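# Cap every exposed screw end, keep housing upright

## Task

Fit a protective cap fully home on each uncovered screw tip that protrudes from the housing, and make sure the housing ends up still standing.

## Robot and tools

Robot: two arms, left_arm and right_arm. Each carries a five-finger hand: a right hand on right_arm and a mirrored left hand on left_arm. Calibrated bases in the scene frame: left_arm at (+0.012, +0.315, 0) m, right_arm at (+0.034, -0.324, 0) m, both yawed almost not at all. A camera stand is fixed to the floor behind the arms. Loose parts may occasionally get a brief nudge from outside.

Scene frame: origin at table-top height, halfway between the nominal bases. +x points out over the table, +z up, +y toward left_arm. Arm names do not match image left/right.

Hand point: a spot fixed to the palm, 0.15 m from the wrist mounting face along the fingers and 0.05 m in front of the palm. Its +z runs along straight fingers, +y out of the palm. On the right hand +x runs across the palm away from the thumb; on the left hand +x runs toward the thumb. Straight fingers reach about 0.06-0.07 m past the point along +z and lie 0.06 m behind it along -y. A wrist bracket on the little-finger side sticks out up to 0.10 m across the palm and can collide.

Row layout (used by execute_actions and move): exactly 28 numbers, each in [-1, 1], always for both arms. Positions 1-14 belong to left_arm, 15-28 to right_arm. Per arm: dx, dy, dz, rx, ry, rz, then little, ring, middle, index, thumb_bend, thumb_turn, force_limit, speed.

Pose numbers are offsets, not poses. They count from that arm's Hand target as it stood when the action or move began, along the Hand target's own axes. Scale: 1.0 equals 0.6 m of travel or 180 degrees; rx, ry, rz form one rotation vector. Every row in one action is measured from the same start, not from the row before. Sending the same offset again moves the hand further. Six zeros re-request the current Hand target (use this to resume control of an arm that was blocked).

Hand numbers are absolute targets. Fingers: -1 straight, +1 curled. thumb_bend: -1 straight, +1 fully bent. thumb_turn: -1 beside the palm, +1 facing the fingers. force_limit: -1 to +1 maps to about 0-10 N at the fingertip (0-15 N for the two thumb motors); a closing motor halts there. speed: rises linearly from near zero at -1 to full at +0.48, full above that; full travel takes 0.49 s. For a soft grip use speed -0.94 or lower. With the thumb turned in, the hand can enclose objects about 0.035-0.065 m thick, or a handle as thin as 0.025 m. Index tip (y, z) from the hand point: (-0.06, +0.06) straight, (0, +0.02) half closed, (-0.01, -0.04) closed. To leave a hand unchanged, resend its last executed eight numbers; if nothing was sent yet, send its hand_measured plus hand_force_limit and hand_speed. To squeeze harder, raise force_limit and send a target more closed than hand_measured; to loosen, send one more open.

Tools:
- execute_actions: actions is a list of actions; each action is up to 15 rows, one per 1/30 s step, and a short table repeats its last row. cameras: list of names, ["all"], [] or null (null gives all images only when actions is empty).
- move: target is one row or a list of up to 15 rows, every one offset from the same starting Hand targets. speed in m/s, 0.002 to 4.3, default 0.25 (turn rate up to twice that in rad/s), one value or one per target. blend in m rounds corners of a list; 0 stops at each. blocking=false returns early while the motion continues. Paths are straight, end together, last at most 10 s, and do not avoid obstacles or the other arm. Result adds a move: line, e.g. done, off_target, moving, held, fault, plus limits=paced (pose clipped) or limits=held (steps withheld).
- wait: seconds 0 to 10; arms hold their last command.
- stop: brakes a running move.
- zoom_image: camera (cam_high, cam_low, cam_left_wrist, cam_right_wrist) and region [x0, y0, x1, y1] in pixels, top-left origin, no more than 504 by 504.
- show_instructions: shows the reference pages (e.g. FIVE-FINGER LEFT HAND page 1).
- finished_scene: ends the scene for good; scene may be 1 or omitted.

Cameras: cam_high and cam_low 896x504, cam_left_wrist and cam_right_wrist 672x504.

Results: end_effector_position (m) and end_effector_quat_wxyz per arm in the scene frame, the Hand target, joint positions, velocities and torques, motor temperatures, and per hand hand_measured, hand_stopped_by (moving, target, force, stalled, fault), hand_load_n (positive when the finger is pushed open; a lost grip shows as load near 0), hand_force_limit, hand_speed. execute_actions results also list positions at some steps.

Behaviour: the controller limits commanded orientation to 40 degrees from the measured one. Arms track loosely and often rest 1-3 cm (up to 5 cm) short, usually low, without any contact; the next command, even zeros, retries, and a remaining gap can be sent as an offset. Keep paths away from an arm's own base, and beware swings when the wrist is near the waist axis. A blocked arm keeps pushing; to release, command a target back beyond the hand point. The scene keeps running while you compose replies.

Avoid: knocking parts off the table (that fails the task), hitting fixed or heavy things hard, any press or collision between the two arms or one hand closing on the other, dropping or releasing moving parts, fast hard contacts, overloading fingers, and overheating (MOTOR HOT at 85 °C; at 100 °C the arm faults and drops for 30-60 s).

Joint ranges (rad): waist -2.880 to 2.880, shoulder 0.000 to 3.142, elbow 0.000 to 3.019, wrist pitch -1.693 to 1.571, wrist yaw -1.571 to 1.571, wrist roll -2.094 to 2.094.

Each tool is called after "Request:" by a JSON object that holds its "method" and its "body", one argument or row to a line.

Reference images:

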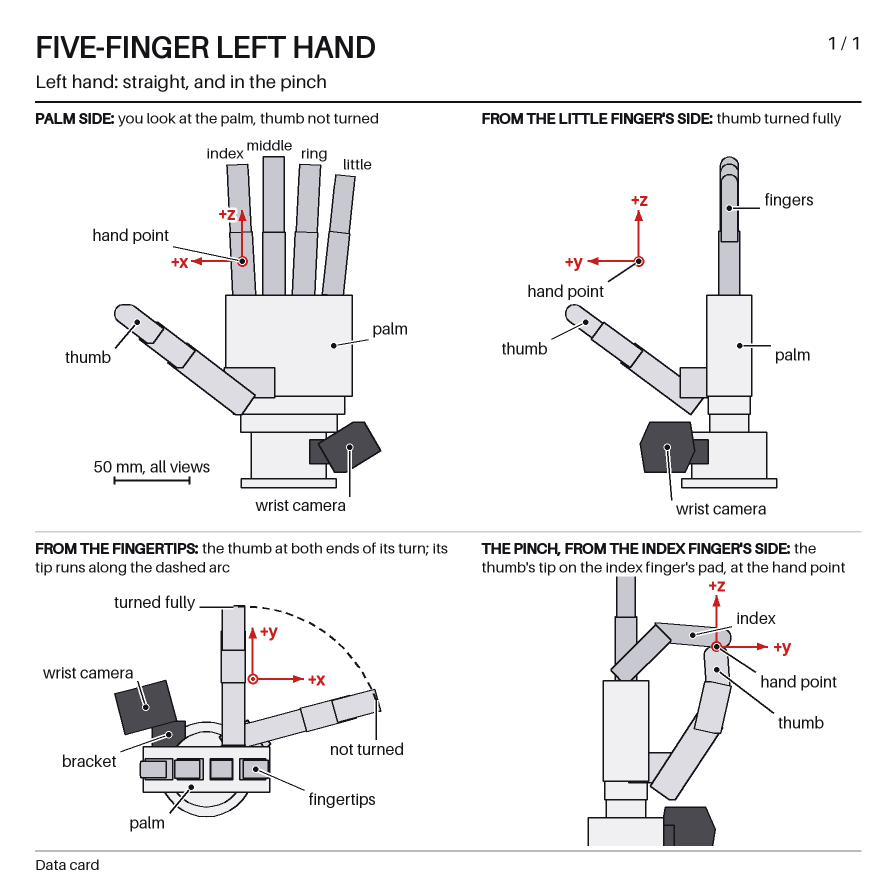

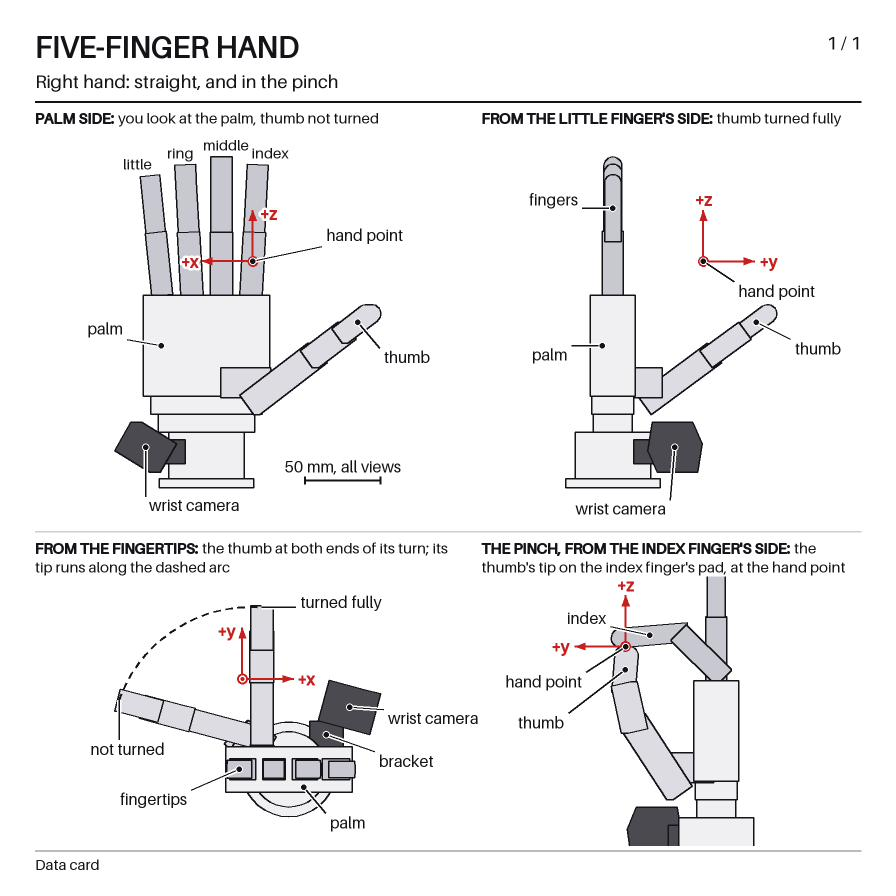

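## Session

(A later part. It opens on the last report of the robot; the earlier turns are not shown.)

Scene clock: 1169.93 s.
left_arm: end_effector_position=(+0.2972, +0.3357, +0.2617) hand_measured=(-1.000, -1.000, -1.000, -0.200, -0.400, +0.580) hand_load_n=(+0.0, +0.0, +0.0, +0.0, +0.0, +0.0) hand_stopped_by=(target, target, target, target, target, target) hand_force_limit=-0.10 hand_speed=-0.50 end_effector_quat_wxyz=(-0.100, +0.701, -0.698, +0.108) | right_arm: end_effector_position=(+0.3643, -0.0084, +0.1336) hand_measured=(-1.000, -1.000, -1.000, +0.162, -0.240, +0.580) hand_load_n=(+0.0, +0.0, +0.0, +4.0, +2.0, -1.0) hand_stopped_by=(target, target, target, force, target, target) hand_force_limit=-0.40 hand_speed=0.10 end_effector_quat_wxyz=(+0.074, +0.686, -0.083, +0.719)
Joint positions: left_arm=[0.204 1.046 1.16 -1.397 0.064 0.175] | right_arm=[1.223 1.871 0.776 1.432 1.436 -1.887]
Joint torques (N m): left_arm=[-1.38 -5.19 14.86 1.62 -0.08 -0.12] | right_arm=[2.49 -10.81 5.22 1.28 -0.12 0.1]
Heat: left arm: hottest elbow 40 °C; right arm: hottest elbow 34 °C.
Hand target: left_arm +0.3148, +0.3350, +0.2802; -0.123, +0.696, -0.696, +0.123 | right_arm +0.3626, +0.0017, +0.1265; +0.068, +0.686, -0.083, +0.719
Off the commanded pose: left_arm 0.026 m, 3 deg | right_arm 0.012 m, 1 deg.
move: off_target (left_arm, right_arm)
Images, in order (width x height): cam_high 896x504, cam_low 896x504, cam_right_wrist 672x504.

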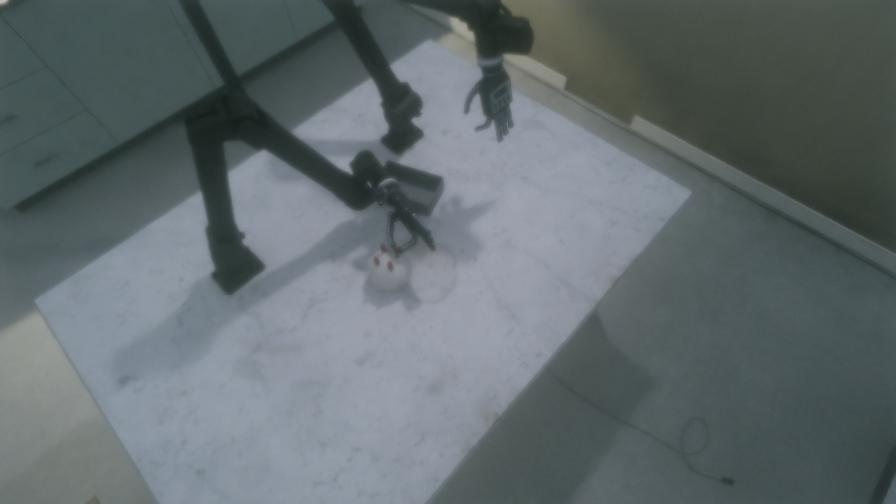

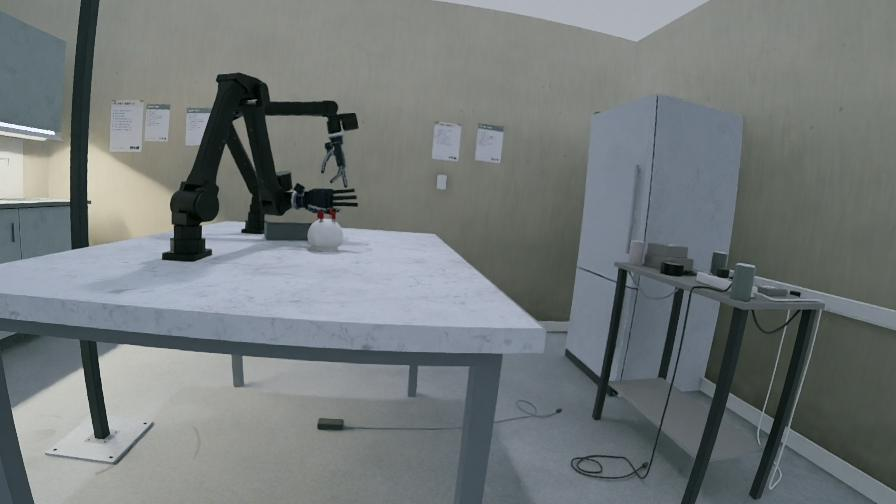

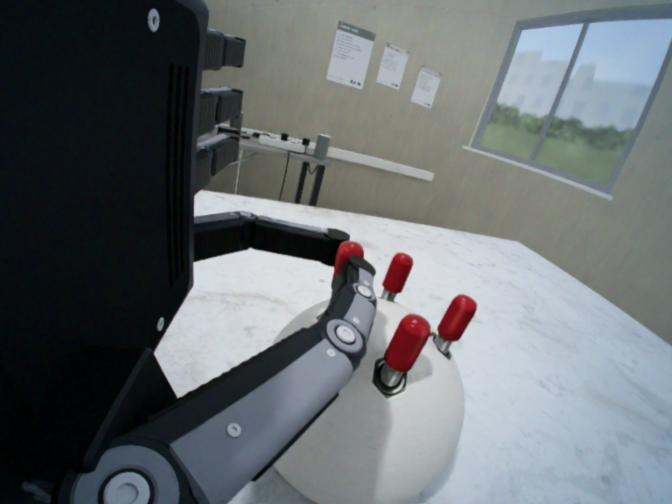

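Request:
{"method": "move", "body": {
  "target": [0,0,0,0,0,0,-1,-1,-1,-0.2,-0.4,0.58,-0.1,-0.5, -0.0067,0.005,-0.0008,0,0,0.0139,-1,-1,-1,0.3,-0.24,0.58,-0.4,0.1],
  "speed": 0.02,
  "cameras": ["cam_right_wrist", "cam_low", "cam_high"]
}}

Request:
{"method": "zoom_image", "body": {
  "camera": "cam_right_wrist",
  "region": [318, 235, 378, 300]
}}

Request:
{"method": "zoom_image", "body": {
  "camera": "cam_low",
  "region": [316, 200, 346, 222]
}}

Request:
{"method": "zoom_image", "body": {
  "camera": "cam_high",
  "region": [388, 240, 406, 260]
}}

Scene clock: 1173.77 s.
left_arm: end_effector_position=(+0.2972, +0.3357, +0.2617) hand_measured=(-1.000, -1.000, -1.000, -0.200, -0.400, +0.580) hand_load_n=(+0.0, +0.0, +0.0, +0.0, +0.0, +0.0) hand_stopped_by=(target, target, target, target, target, target) hand_force_limit=-0.10 hand_speed=-0.50 end_effector_quat_wxyz=(-0.100, +0.701, -0.698, +0.108) | right_arm: end_effector_position=(+0.3644, -0.0080, +0.1334) hand_measured=(-1.000, -1.000, -1.000, +0.162, -0.240, +0.580) hand_load_n=(+0.0, +0.0, +0.0, +3.5, +2.0, -1.0) hand_stopped_by=(target, target, target, force, target, target) hand_force_limit=-0.40 hand_speed=0.10 end_effector_quat_wxyz=(+0.063, +0.684, -0.093, +0.721)
Joint positions: left_arm=[0.204 1.046 1.16 -1.397 0.064 0.175] | right_arm=[1.223 1.872 0.776 1.453 1.435 -1.876]
Joint torques (N m): left_arm=[-1.26 -5.48 14.78 1.68 -0.08 -0.1] | right_arm=[2.49 -10.75 4.37 1.33 -0.14 0.31]
Heat: left arm: hottest elbow 40 °C; right arm: hottest elbow 34 °C.
Hand target: left_arm +0.3148, +0.3350, +0.2802; -0.123, +0.696, -0.696, +0.123 | right_arm +0.3617, -0.0010, +0.1223; +0.052, +0.684, -0.097, +0.721
Off the commanded pose: left_arm 0.026 m, 3 deg | right_arm 0.013 m, 1 deg.
move: off_target (left_arm, right_arm)
Images, in order (width x height): cam_high 896x504, cam_low 896x504, cam_right_wrist 672x504.

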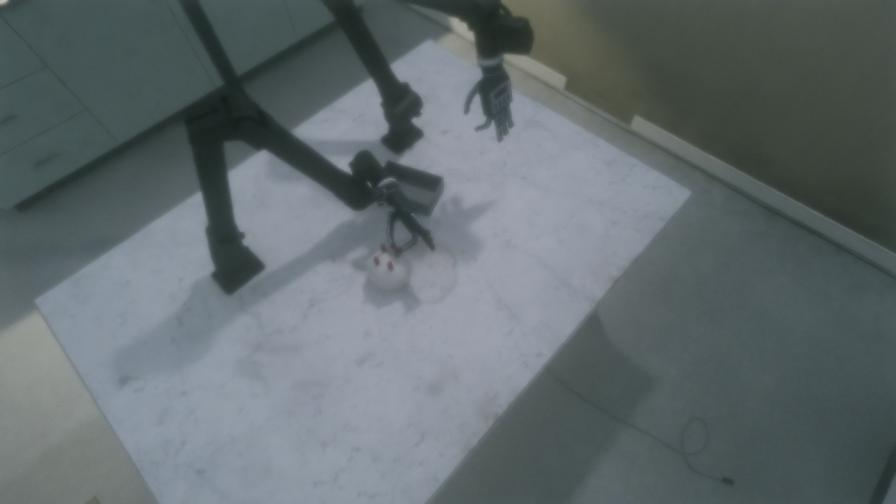

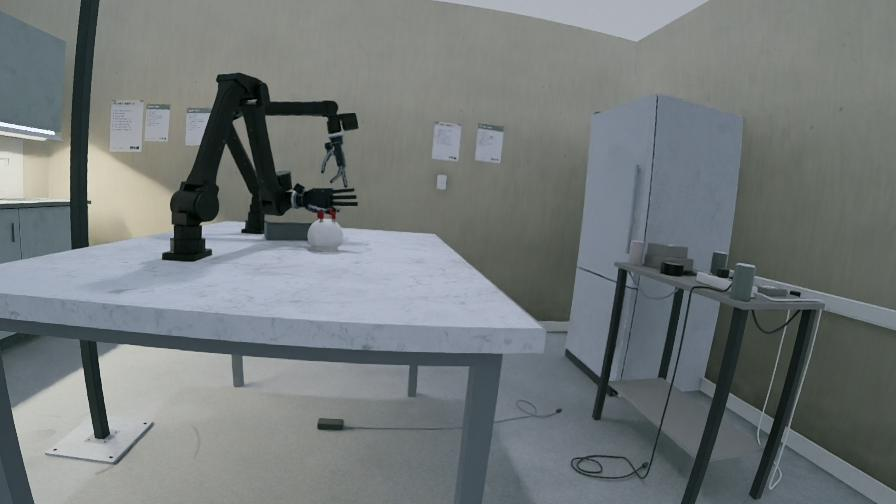

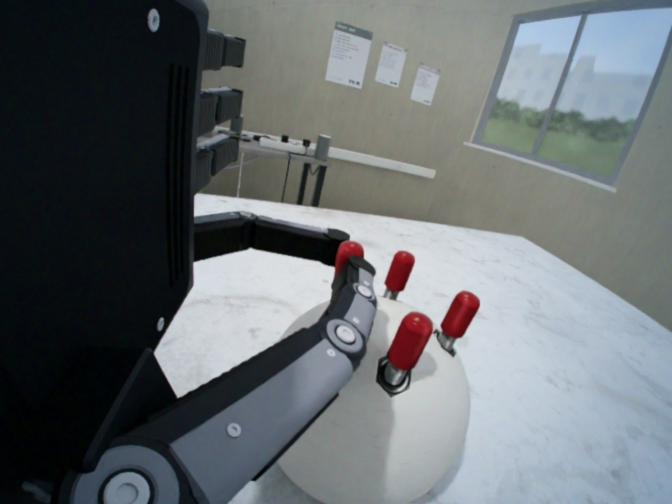

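Scaled by 7.754 from the camera's 672x504 image, which has a finer 960x720 frame.

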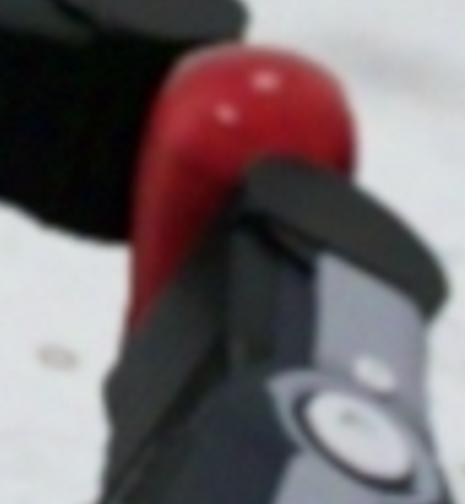

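Scaled by 16.800 from the camera's 896x504 image, which has a finer 1280x720 frame.

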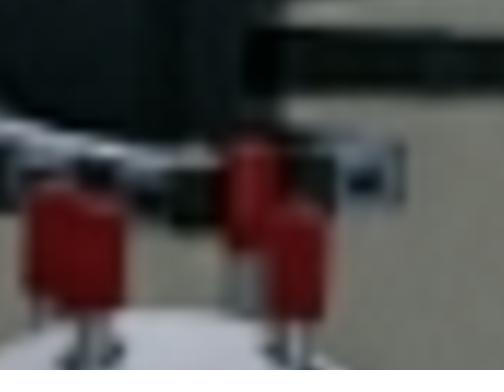

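Scaled by 25.200 from the camera's 896x504 image, which has a finer 1280x720 frame.

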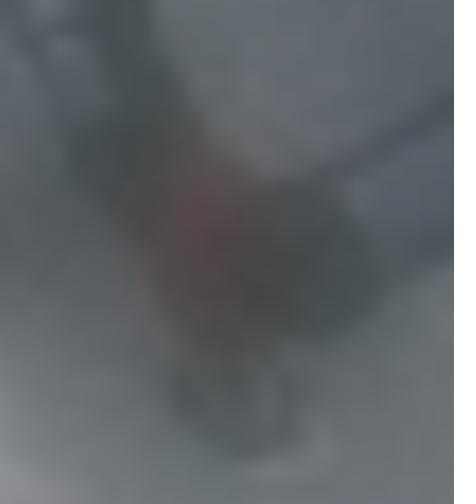

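Request:
{"method": "move", "body": {
  "target": [0,0,0,0,0,0,-1,-1,-1,-0.2,-0.4,0.58,-0.1,-0.5, 0.0009,0.0116,-0.0016,0,0,0,-1,-1,-1,0.3,-0.24,0.58,-0.4,0.1],
  "speed": 0.02,
  "cameras": ["cam_right_wrist", "cam_low", "cam_high"]
}}

Request:
{"method": "zoom_image", "body": {
  "camera": "cam_right_wrist",
  "region": [318, 235, 378, 300]
}}

Request:
{"method": "zoom_image", "body": {
  "camera": "cam_low",
  "region": [316, 200, 346, 222]
}}

Request:
{"method": "zoom_image", "body": {
  "camera": "cam_high",
  "region": [388, 240, 406, 260]
}}

Scene clock: 1176.13 s.
left_arm: end_effector_position=(+0.2972, +0.3357, +0.2617) hand_measured=(-1.000, -1.000, -1.000, -0.200, -0.400, +0.580) hand_load_n=(+0.0, +0.0, +0.0, +0.0, +0.0, +0.0) hand_stopped_by=(target, target, target, target, target, target) hand_force_limit=-0.10 hand_speed=-0.50 end_effector_quat_wxyz=(-0.100, +0.701, -0.698, +0.108) | right_arm: end_effector_position=(+0.3643, -0.0084, +0.1334) hand_measured=(-1.000, -1.000, -1.000, +0.162, -0.240, +0.580) hand_load_n=(+0.0, +0.0, +0.0, +3.5, +1.5, -1.0) hand_stopped_by=(target, target, target, force, target, target) hand_force_limit=-0.40 hand_speed=0.10 end_effector_quat_wxyz=(+0.059, +0.683, -0.098, +0.722)
Joint positions: left_arm=[0.204 1.046 1.16 -1.397 0.064 0.175] | right_arm=[1.223 1.872 0.775 1.465 1.436 -1.874]
Joint torques (N m): left_arm=[-1.2 -5.19 14.86 1.59 -0.08 -0.12] | right_arm=[2.43 -11.46 3.03 1.44 -0.15 0.28]
Heat: left arm: hottest elbow 40 °C; right arm: hottest elbow 34 °C.
Hand target: left_arm +0.3148, +0.3350, +0.2802; -0.123, +0.696, -0.696, +0.123 | right_arm +0.3593, -0.0076, +0.1224; +0.052, +0.684, -0.098, +0.721
Off the commanded pose: left_arm 0.026 m, 3 deg | right_arm 0.012 m, 1 deg.
move: off_target (left_arm, right_arm)
Images, in order (width x height): cam_high 896x504, cam_low 896x504, cam_right_wrist 672x504.

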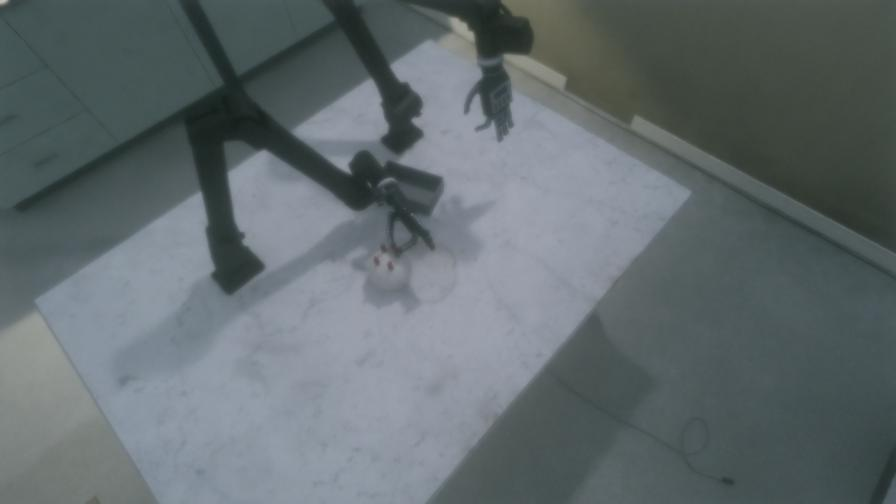

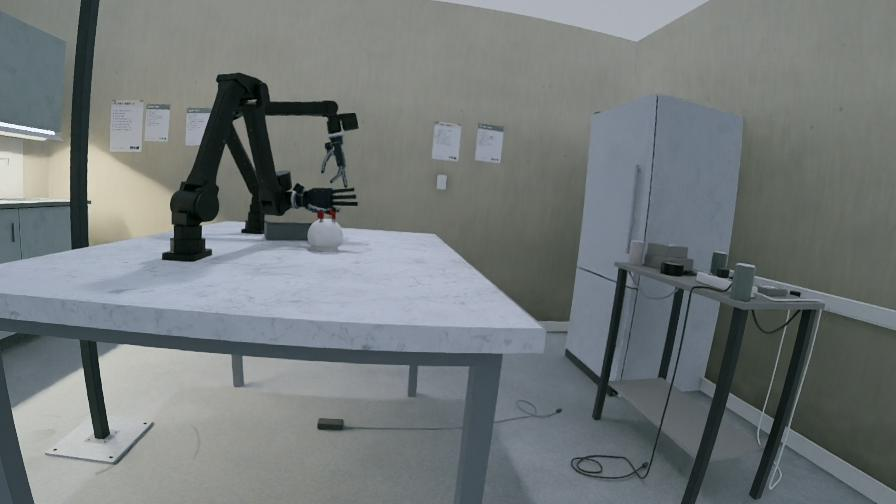

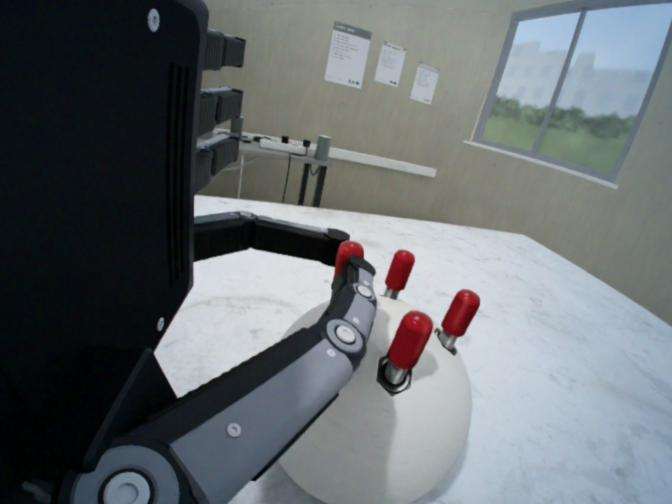

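Scaled by 7.754 from the camera's 672x504 image, which has a finer 960x720 frame.

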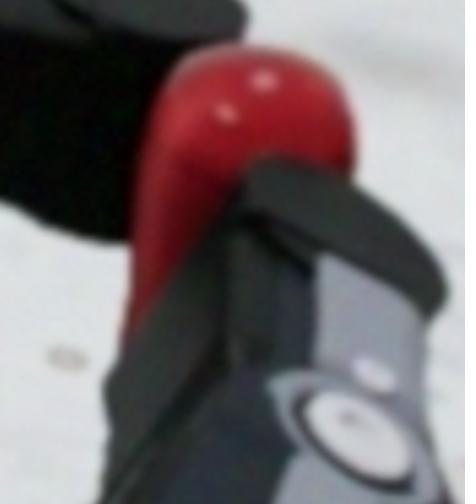

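Scaled by 16.800 from the camera's 896x504 image, which has a finer 1280x720 frame.

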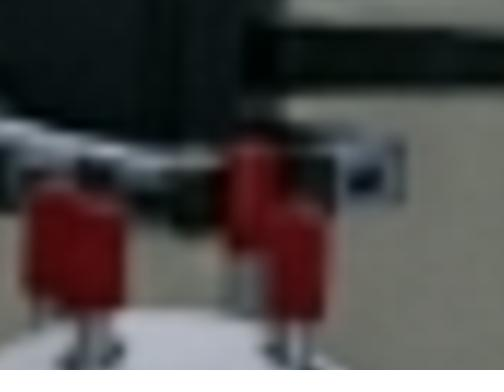

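Scaled by 25.200 from the camera's 896x504 image, which has a finer 1280x720 frame.

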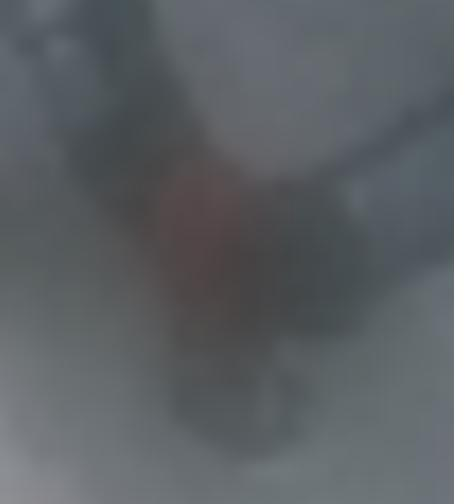

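Request:
{"method": "move", "body": {
  "target": [0,0,0,0,0,0,-1,-1,-1,-0.2,-0.4,0.58,-0.1,-0.5, -0.006,0.0041,-0.0006,0,0,0,-1,-1,-1,0.3,-0.24,0.58,-0.4,0.1],
  "speed": 0.02,
  "cameras": ["cam_right_wrist", "cam_low", "cam_high"]
}}

Request:
{"method": "zoom_image", "body": {
  "camera": "cam_right_wrist",
  "region": [318, 235, 378, 300]
}}

Request:
{"method": "zoom_image", "body": {
  "camera": "cam_low",
  "region": [316, 200, 346, 222]
}}

Request:
{"method": "zoom_image", "body": {
  "camera": "cam_high",
  "region": [388, 240, 406, 260]
}}

Scene clock: 1177.93 s.
left_arm: end_effector_position=(+0.2972, +0.3357, +0.2617) hand_measured=(-1.000, -1.000, -1.000, -0.200, -0.400, +0.580) hand_load_n=(+0.0, +0.0, +0.0, +0.0, +0.0, +0.0) hand_stopped_by=(target, target, target, target, target, target) hand_force_limit=-0.10 hand_speed=-0.50 end_effector_quat_wxyz=(-0.100, +0.701, -0.698, +0.108) | right_arm: end_effector_position=(+0.3639, -0.0096, +0.1324) hand_measured=(-1.000, -1.000, -1.000, +0.162, -0.240, +0.580) hand_load_n=(+0.0, +0.0, +0.0, +4.0, +1.5, -1.0) hand_stopped_by=(target, target, target, force, target, target) hand_force_limit=-0.40 hand_speed=0.10 end_effector_quat_wxyz=(+0.054, +0.682, -0.101, +0.722)
Joint positions: left_arm=[0.204 1.046 1.16 -1.397 0.064 0.175] | right_arm=[1.223 1.872 0.77 1.475 1.434 -1.868]
Joint torques (N m): left_arm=[-1.38 -5.13 14.87 1.65 -0.08 -0.12] | right_arm=[2.43 -10.87 2.86 1.37 -0.11 0.25]
Heat: left arm: hottest elbow 40 °C; right arm: hottest elbow 34 °C.
Hand target: left_arm +0.3148, +0.3350, +0.2802; -0.123, +0.696, -0.696, +0.123 | right_arm +0.3586, -0.0097, +0.1186; +0.052, +0.684, -0.097, +0.721
Off the commanded pose: left_arm 0.026 m, 3 deg | right_arm 0.015 m, 1 deg.
move: off_target (left_arm, right_arm)
Images, in order (width x height): cam_high 896x504, cam_low 896x504, cam_right_wrist 672x504.

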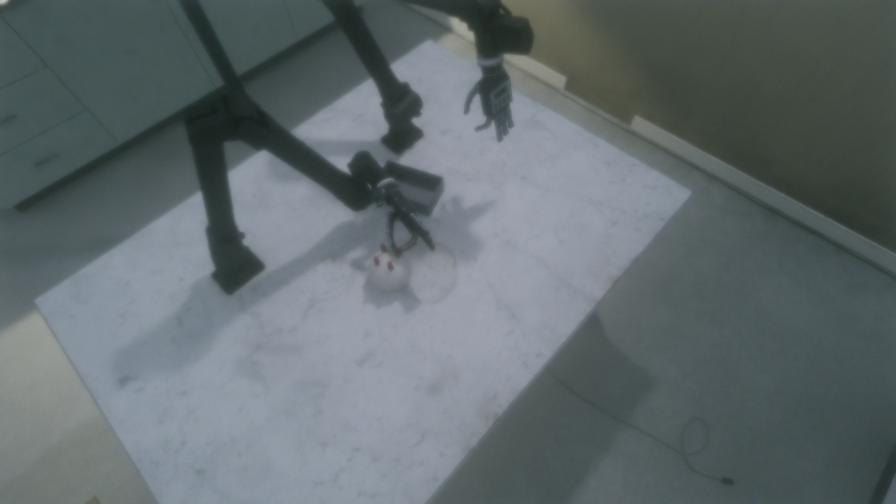

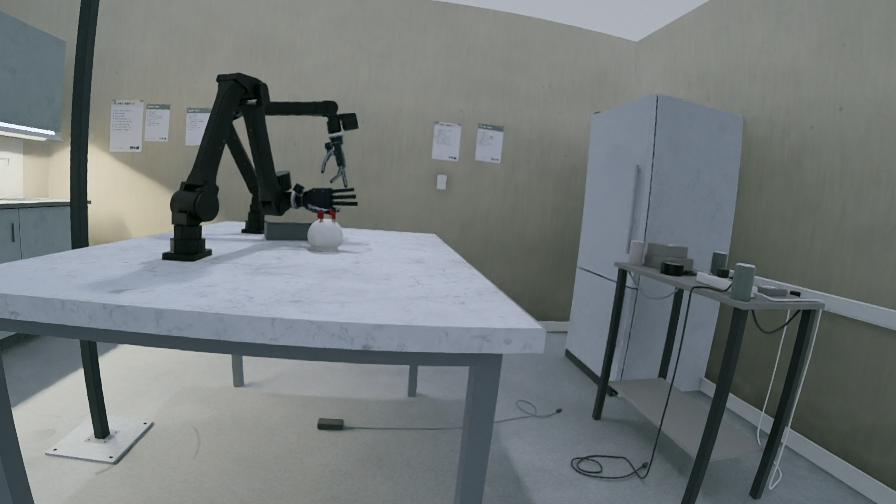

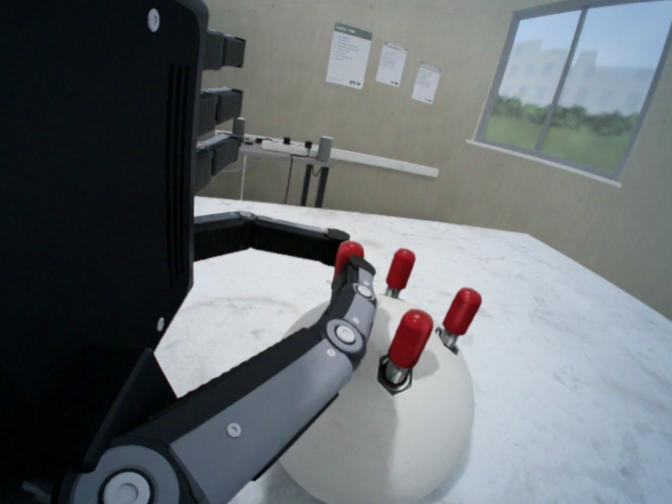

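Scaled by 7.754 from the camera's 672x504 image, which has a finer 960x720 frame.

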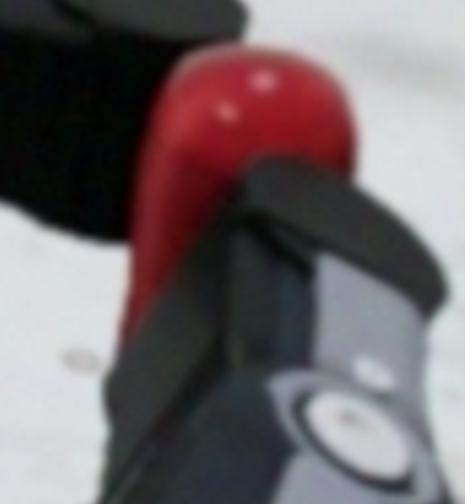

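Scaled by 16.800 from the camera's 896x504 image, which has a finer 1280x720 frame.

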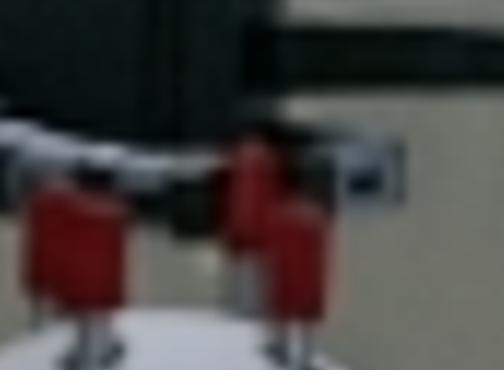

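Scaled by 25.200 from the camera's 896x504 image, which has a finer 1280x720 frame.

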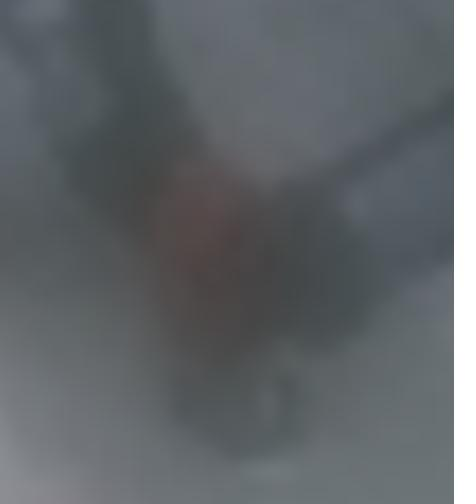

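Request:
{"method": "move", "body": {
  "target": [0,0,0,0,0,0,-1,-1,-1,-0.2,-0.4,0.58,-0.1,-0.5, -0.0083,0.0,0,0,0,0,-1,-1,-1,0.3,-0.24,0.58,-0.4,0.1],
  "speed": 0.02,
  "cameras": ["cam_right_wrist", "cam_low", "cam_high"]
}}

Request:
{"method": "zoom_image", "body": {
  "camera": "cam_right_wrist",
  "region": [318, 235, 378, 300]
}}

Request:
{"method": "zoom_image", "body": {
  "camera": "cam_low",
  "region": [316, 200, 346, 222]
}}

Request:
{"method": "zoom_image", "body": {
  "camera": "cam_high",
  "region": [372, 236, 408, 270]
}}

Scene clock: 1180.20 s.
left_arm: end_effector_position=(+0.2972, +0.3357, +0.2617) hand_measured=(-1.000, -1.000, -1.000, -0.200, -0.400, +0.580) hand_load_n=(+0.0, +0.0, +0.0, +0.0, +0.0, +0.0) hand_stopped_by=(target, target, target, target, target, target) hand_force_limit=-0.10 hand_speed=-0.50 end_effector_quat_wxyz=(-0.100, +0.701, -0.698, +0.108) | right_arm: end_effector_position=(+0.3639, -0.0095, +0.1293) hand_measured=(-1.000, -1.000, -1.000, +0.162, -0.240, +0.580) hand_load_n=(-0.5, +0.0, +0.0, +5.0, +2.0, -1.5) hand_stopped_by=(target, target, target, force, target, target) hand_force_limit=-0.40 hand_speed=0.10 end_effector_quat_wxyz=(+0.053, +0.682, -0.102, +0.723)
Joint positions: left_arm=[0.204 1.046 1.16 -1.397 0.064 0.175] | right_arm=[1.223 1.881 0.77 1.486 1.434 -1.866]
Joint torques (N m): left_arm=[-1.38 -4.95 14.89 1.65 -0.07 -0.13] | right_arm=[2.43 -10.58 2.88 1.39 -0.1 0.26]
Heat: left arm: hottest elbow 40 °C; right arm: hottest elbow 33 °C.
Hand target: left_arm +0.3148, +0.3350, +0.2802; -0.123, +0.696, -0.696, +0.123 | right_arm +0.3589, -0.0094, +0.1137; +0.052, +0.684, -0.098, +0.721
Off the commanded pose: left_arm 0.026 m, 3 deg | right_arm 0.016 m, 1 deg.
move: off_target (left_arm, right_arm)
Images, in order (width x height): cam_high 896x504, cam_low 896x504, cam_right_wrist 672x504.

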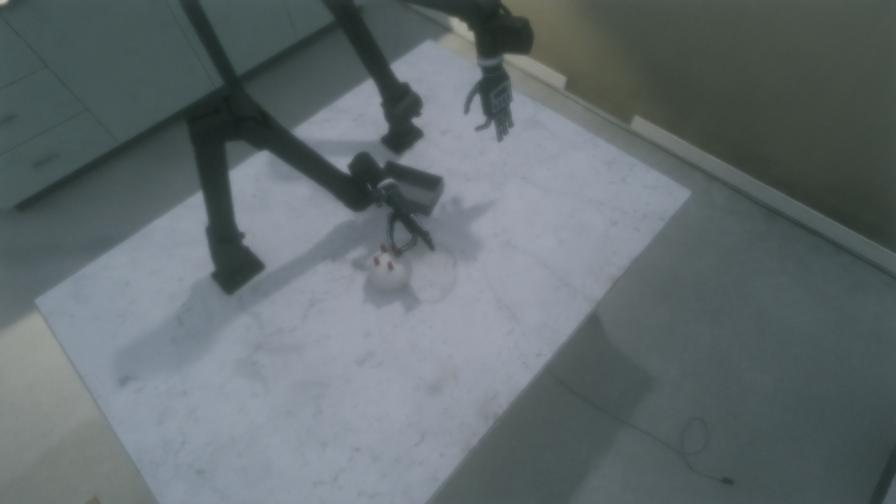

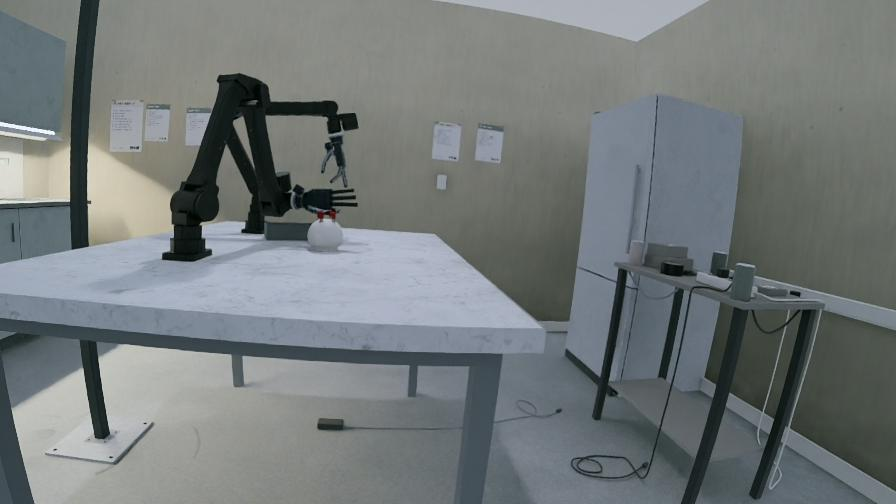

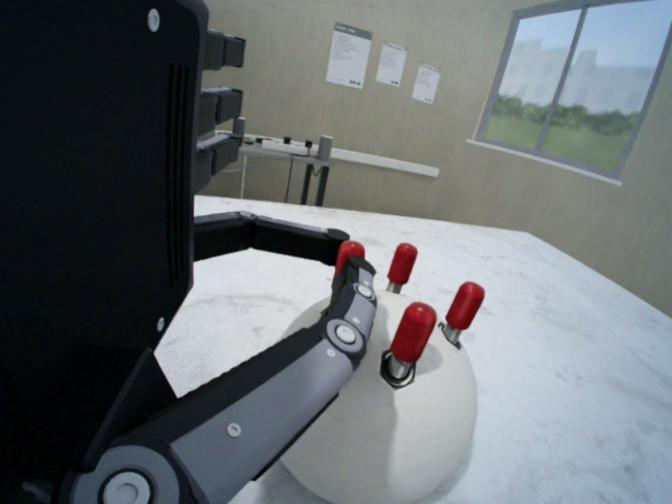

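Scaled by 7.754 from the camera's 672x504 image, which has a finer 960x720 frame.

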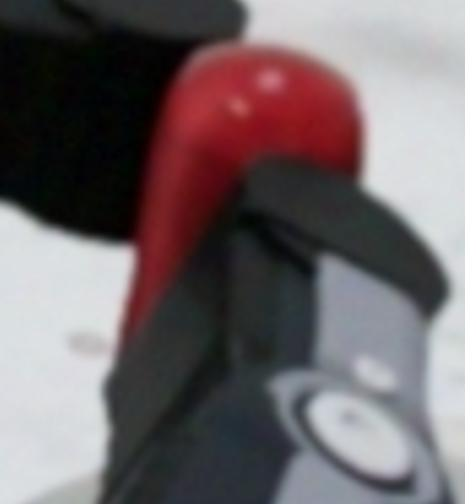

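Scaled by 16.800 from the camera's 896x504 image, which has a finer 1280x720 frame.

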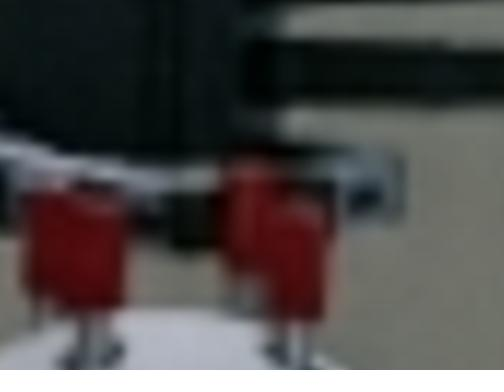

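Scaled by 14.000 from the camera's 896x504 image, which has a finer 1280x720 frame.

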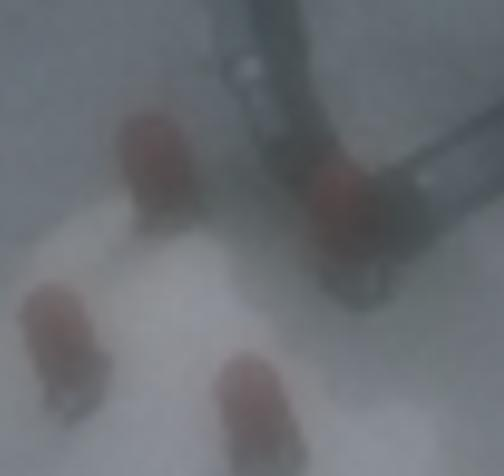

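Request:
{"method": "move", "body": {
  "target": [0,0,0,0,0,0,-1,-1,-1,-0.2,-0.4,0.58,-0.1,-0.5, -0.0075,0.0,0,0,0,0,-1,-1,-1,0.3,-0.24,0.58,-0.4,0.1],
  "speed": 0.02,
  "cameras": ["cam_right_wrist", "cam_low", "cam_high"]
}}

Request:
{"method": "zoom_image", "body": {
  "camera": "cam_right_wrist",
  "region": [318, 235, 378, 300]
}}

Request:
{"method": "zoom_image", "body": {
  "camera": "cam_low",
  "region": [316, 200, 346, 222]
}}

Request:
{"method": "zoom_image", "body": {
  "camera": "cam_high",
  "region": [372, 236, 408, 270]
}}

Scene clock: 1182.33 s.
left_arm: end_effector_position=(+0.2972, +0.3357, +0.2617) hand_measured=(-1.000, -1.000, -1.000, -0.200, -0.400, +0.580) hand_load_n=(+0.0, +0.0, +0.0, +0.0, +0.0, +0.0) hand_stopped_by=(target, target, target, target, target, target) hand_force_limit=-0.10 hand_speed=-0.50 end_effector_quat_wxyz=(-0.100, +0.701, -0.698, +0.108) | right_arm: end_effector_position=(+0.3640, -0.0094, +0.1243) hand_measured=(-1.000, -1.000, -1.000, +0.162, -0.240, +0.580) hand_load_n=(+0.0, +0.0, +0.0, +6.0, +2.5, -2.0) hand_stopped_by=(target, target, target, force, target, target) hand_force_limit=-0.40 hand_speed=0.10 end_effector_quat_wxyz=(+0.054, +0.682, -0.101, +0.723)
Joint positions: left_arm=[0.204 1.046 1.16 -1.397 0.064 0.175] | right_arm=[1.223 1.895 0.77 1.497 1.433 -1.866]
Joint torques (N m): left_arm=[-1.03 -5.48 14.76 1.55 -0.07 -0.12] | right_arm=[2.43 -10.7 2.91 1.39 -0.08 0.27]
Heat: left arm: hottest elbow 40 °C; right arm: hottest elbow 33 °C.
Hand target: left_arm +0.3148, +0.3350, +0.2802; -0.123, +0.696, -0.696, +0.123 | right_arm +0.3592, -0.0092, +0.1092; +0.052, +0.684, -0.098, +0.721
Off the commanded pose: left_arm 0.026 m, 3 deg | right_arm 0.016 m, 1 deg.
move: off_target (left_arm, right_arm)
Images, in order (width x height): cam_high 896x504, cam_low 896x504, cam_right_wrist 672x504.

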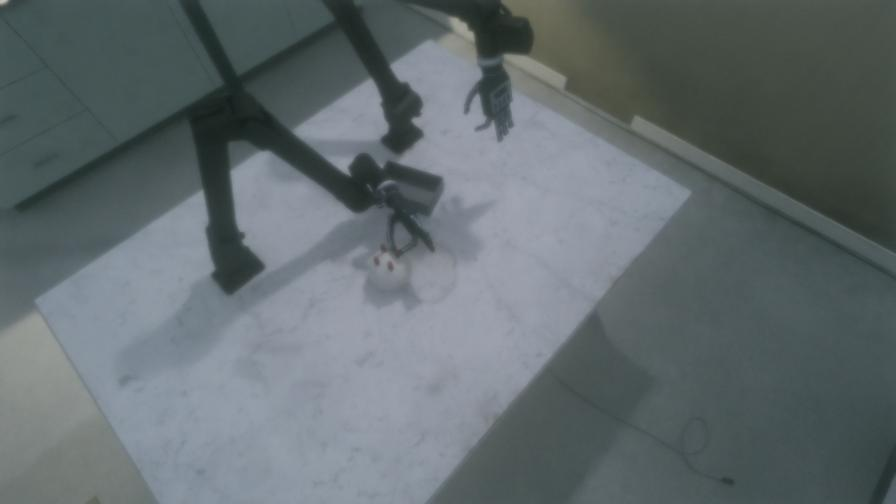

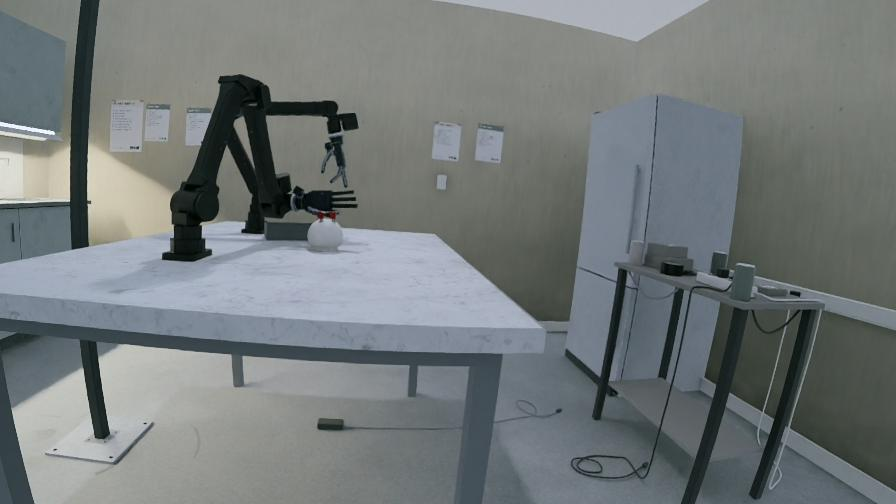

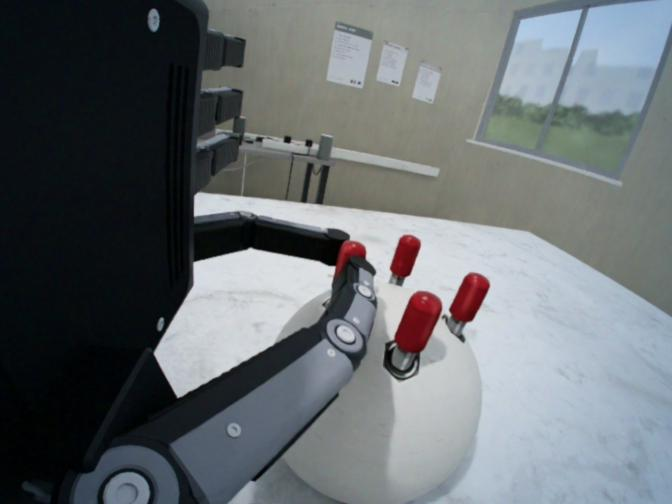

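Scaled by 7.754 from the camera's 672x504 image, which has a finer 960x720 frame.

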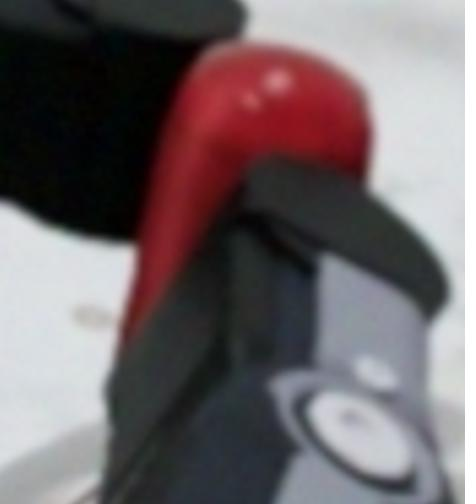

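Scaled by 16.800 from the camera's 896x504 image, which has a finer 1280x720 frame.

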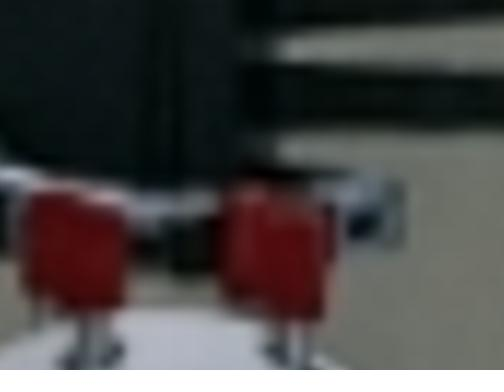

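Scaled by 14.000 from the camera's 896x504 image, which has a finer 1280x720 frame.

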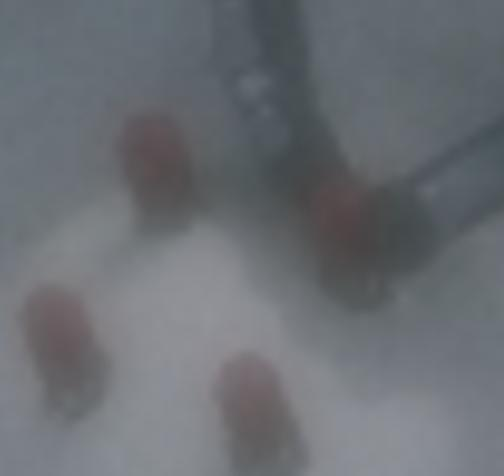

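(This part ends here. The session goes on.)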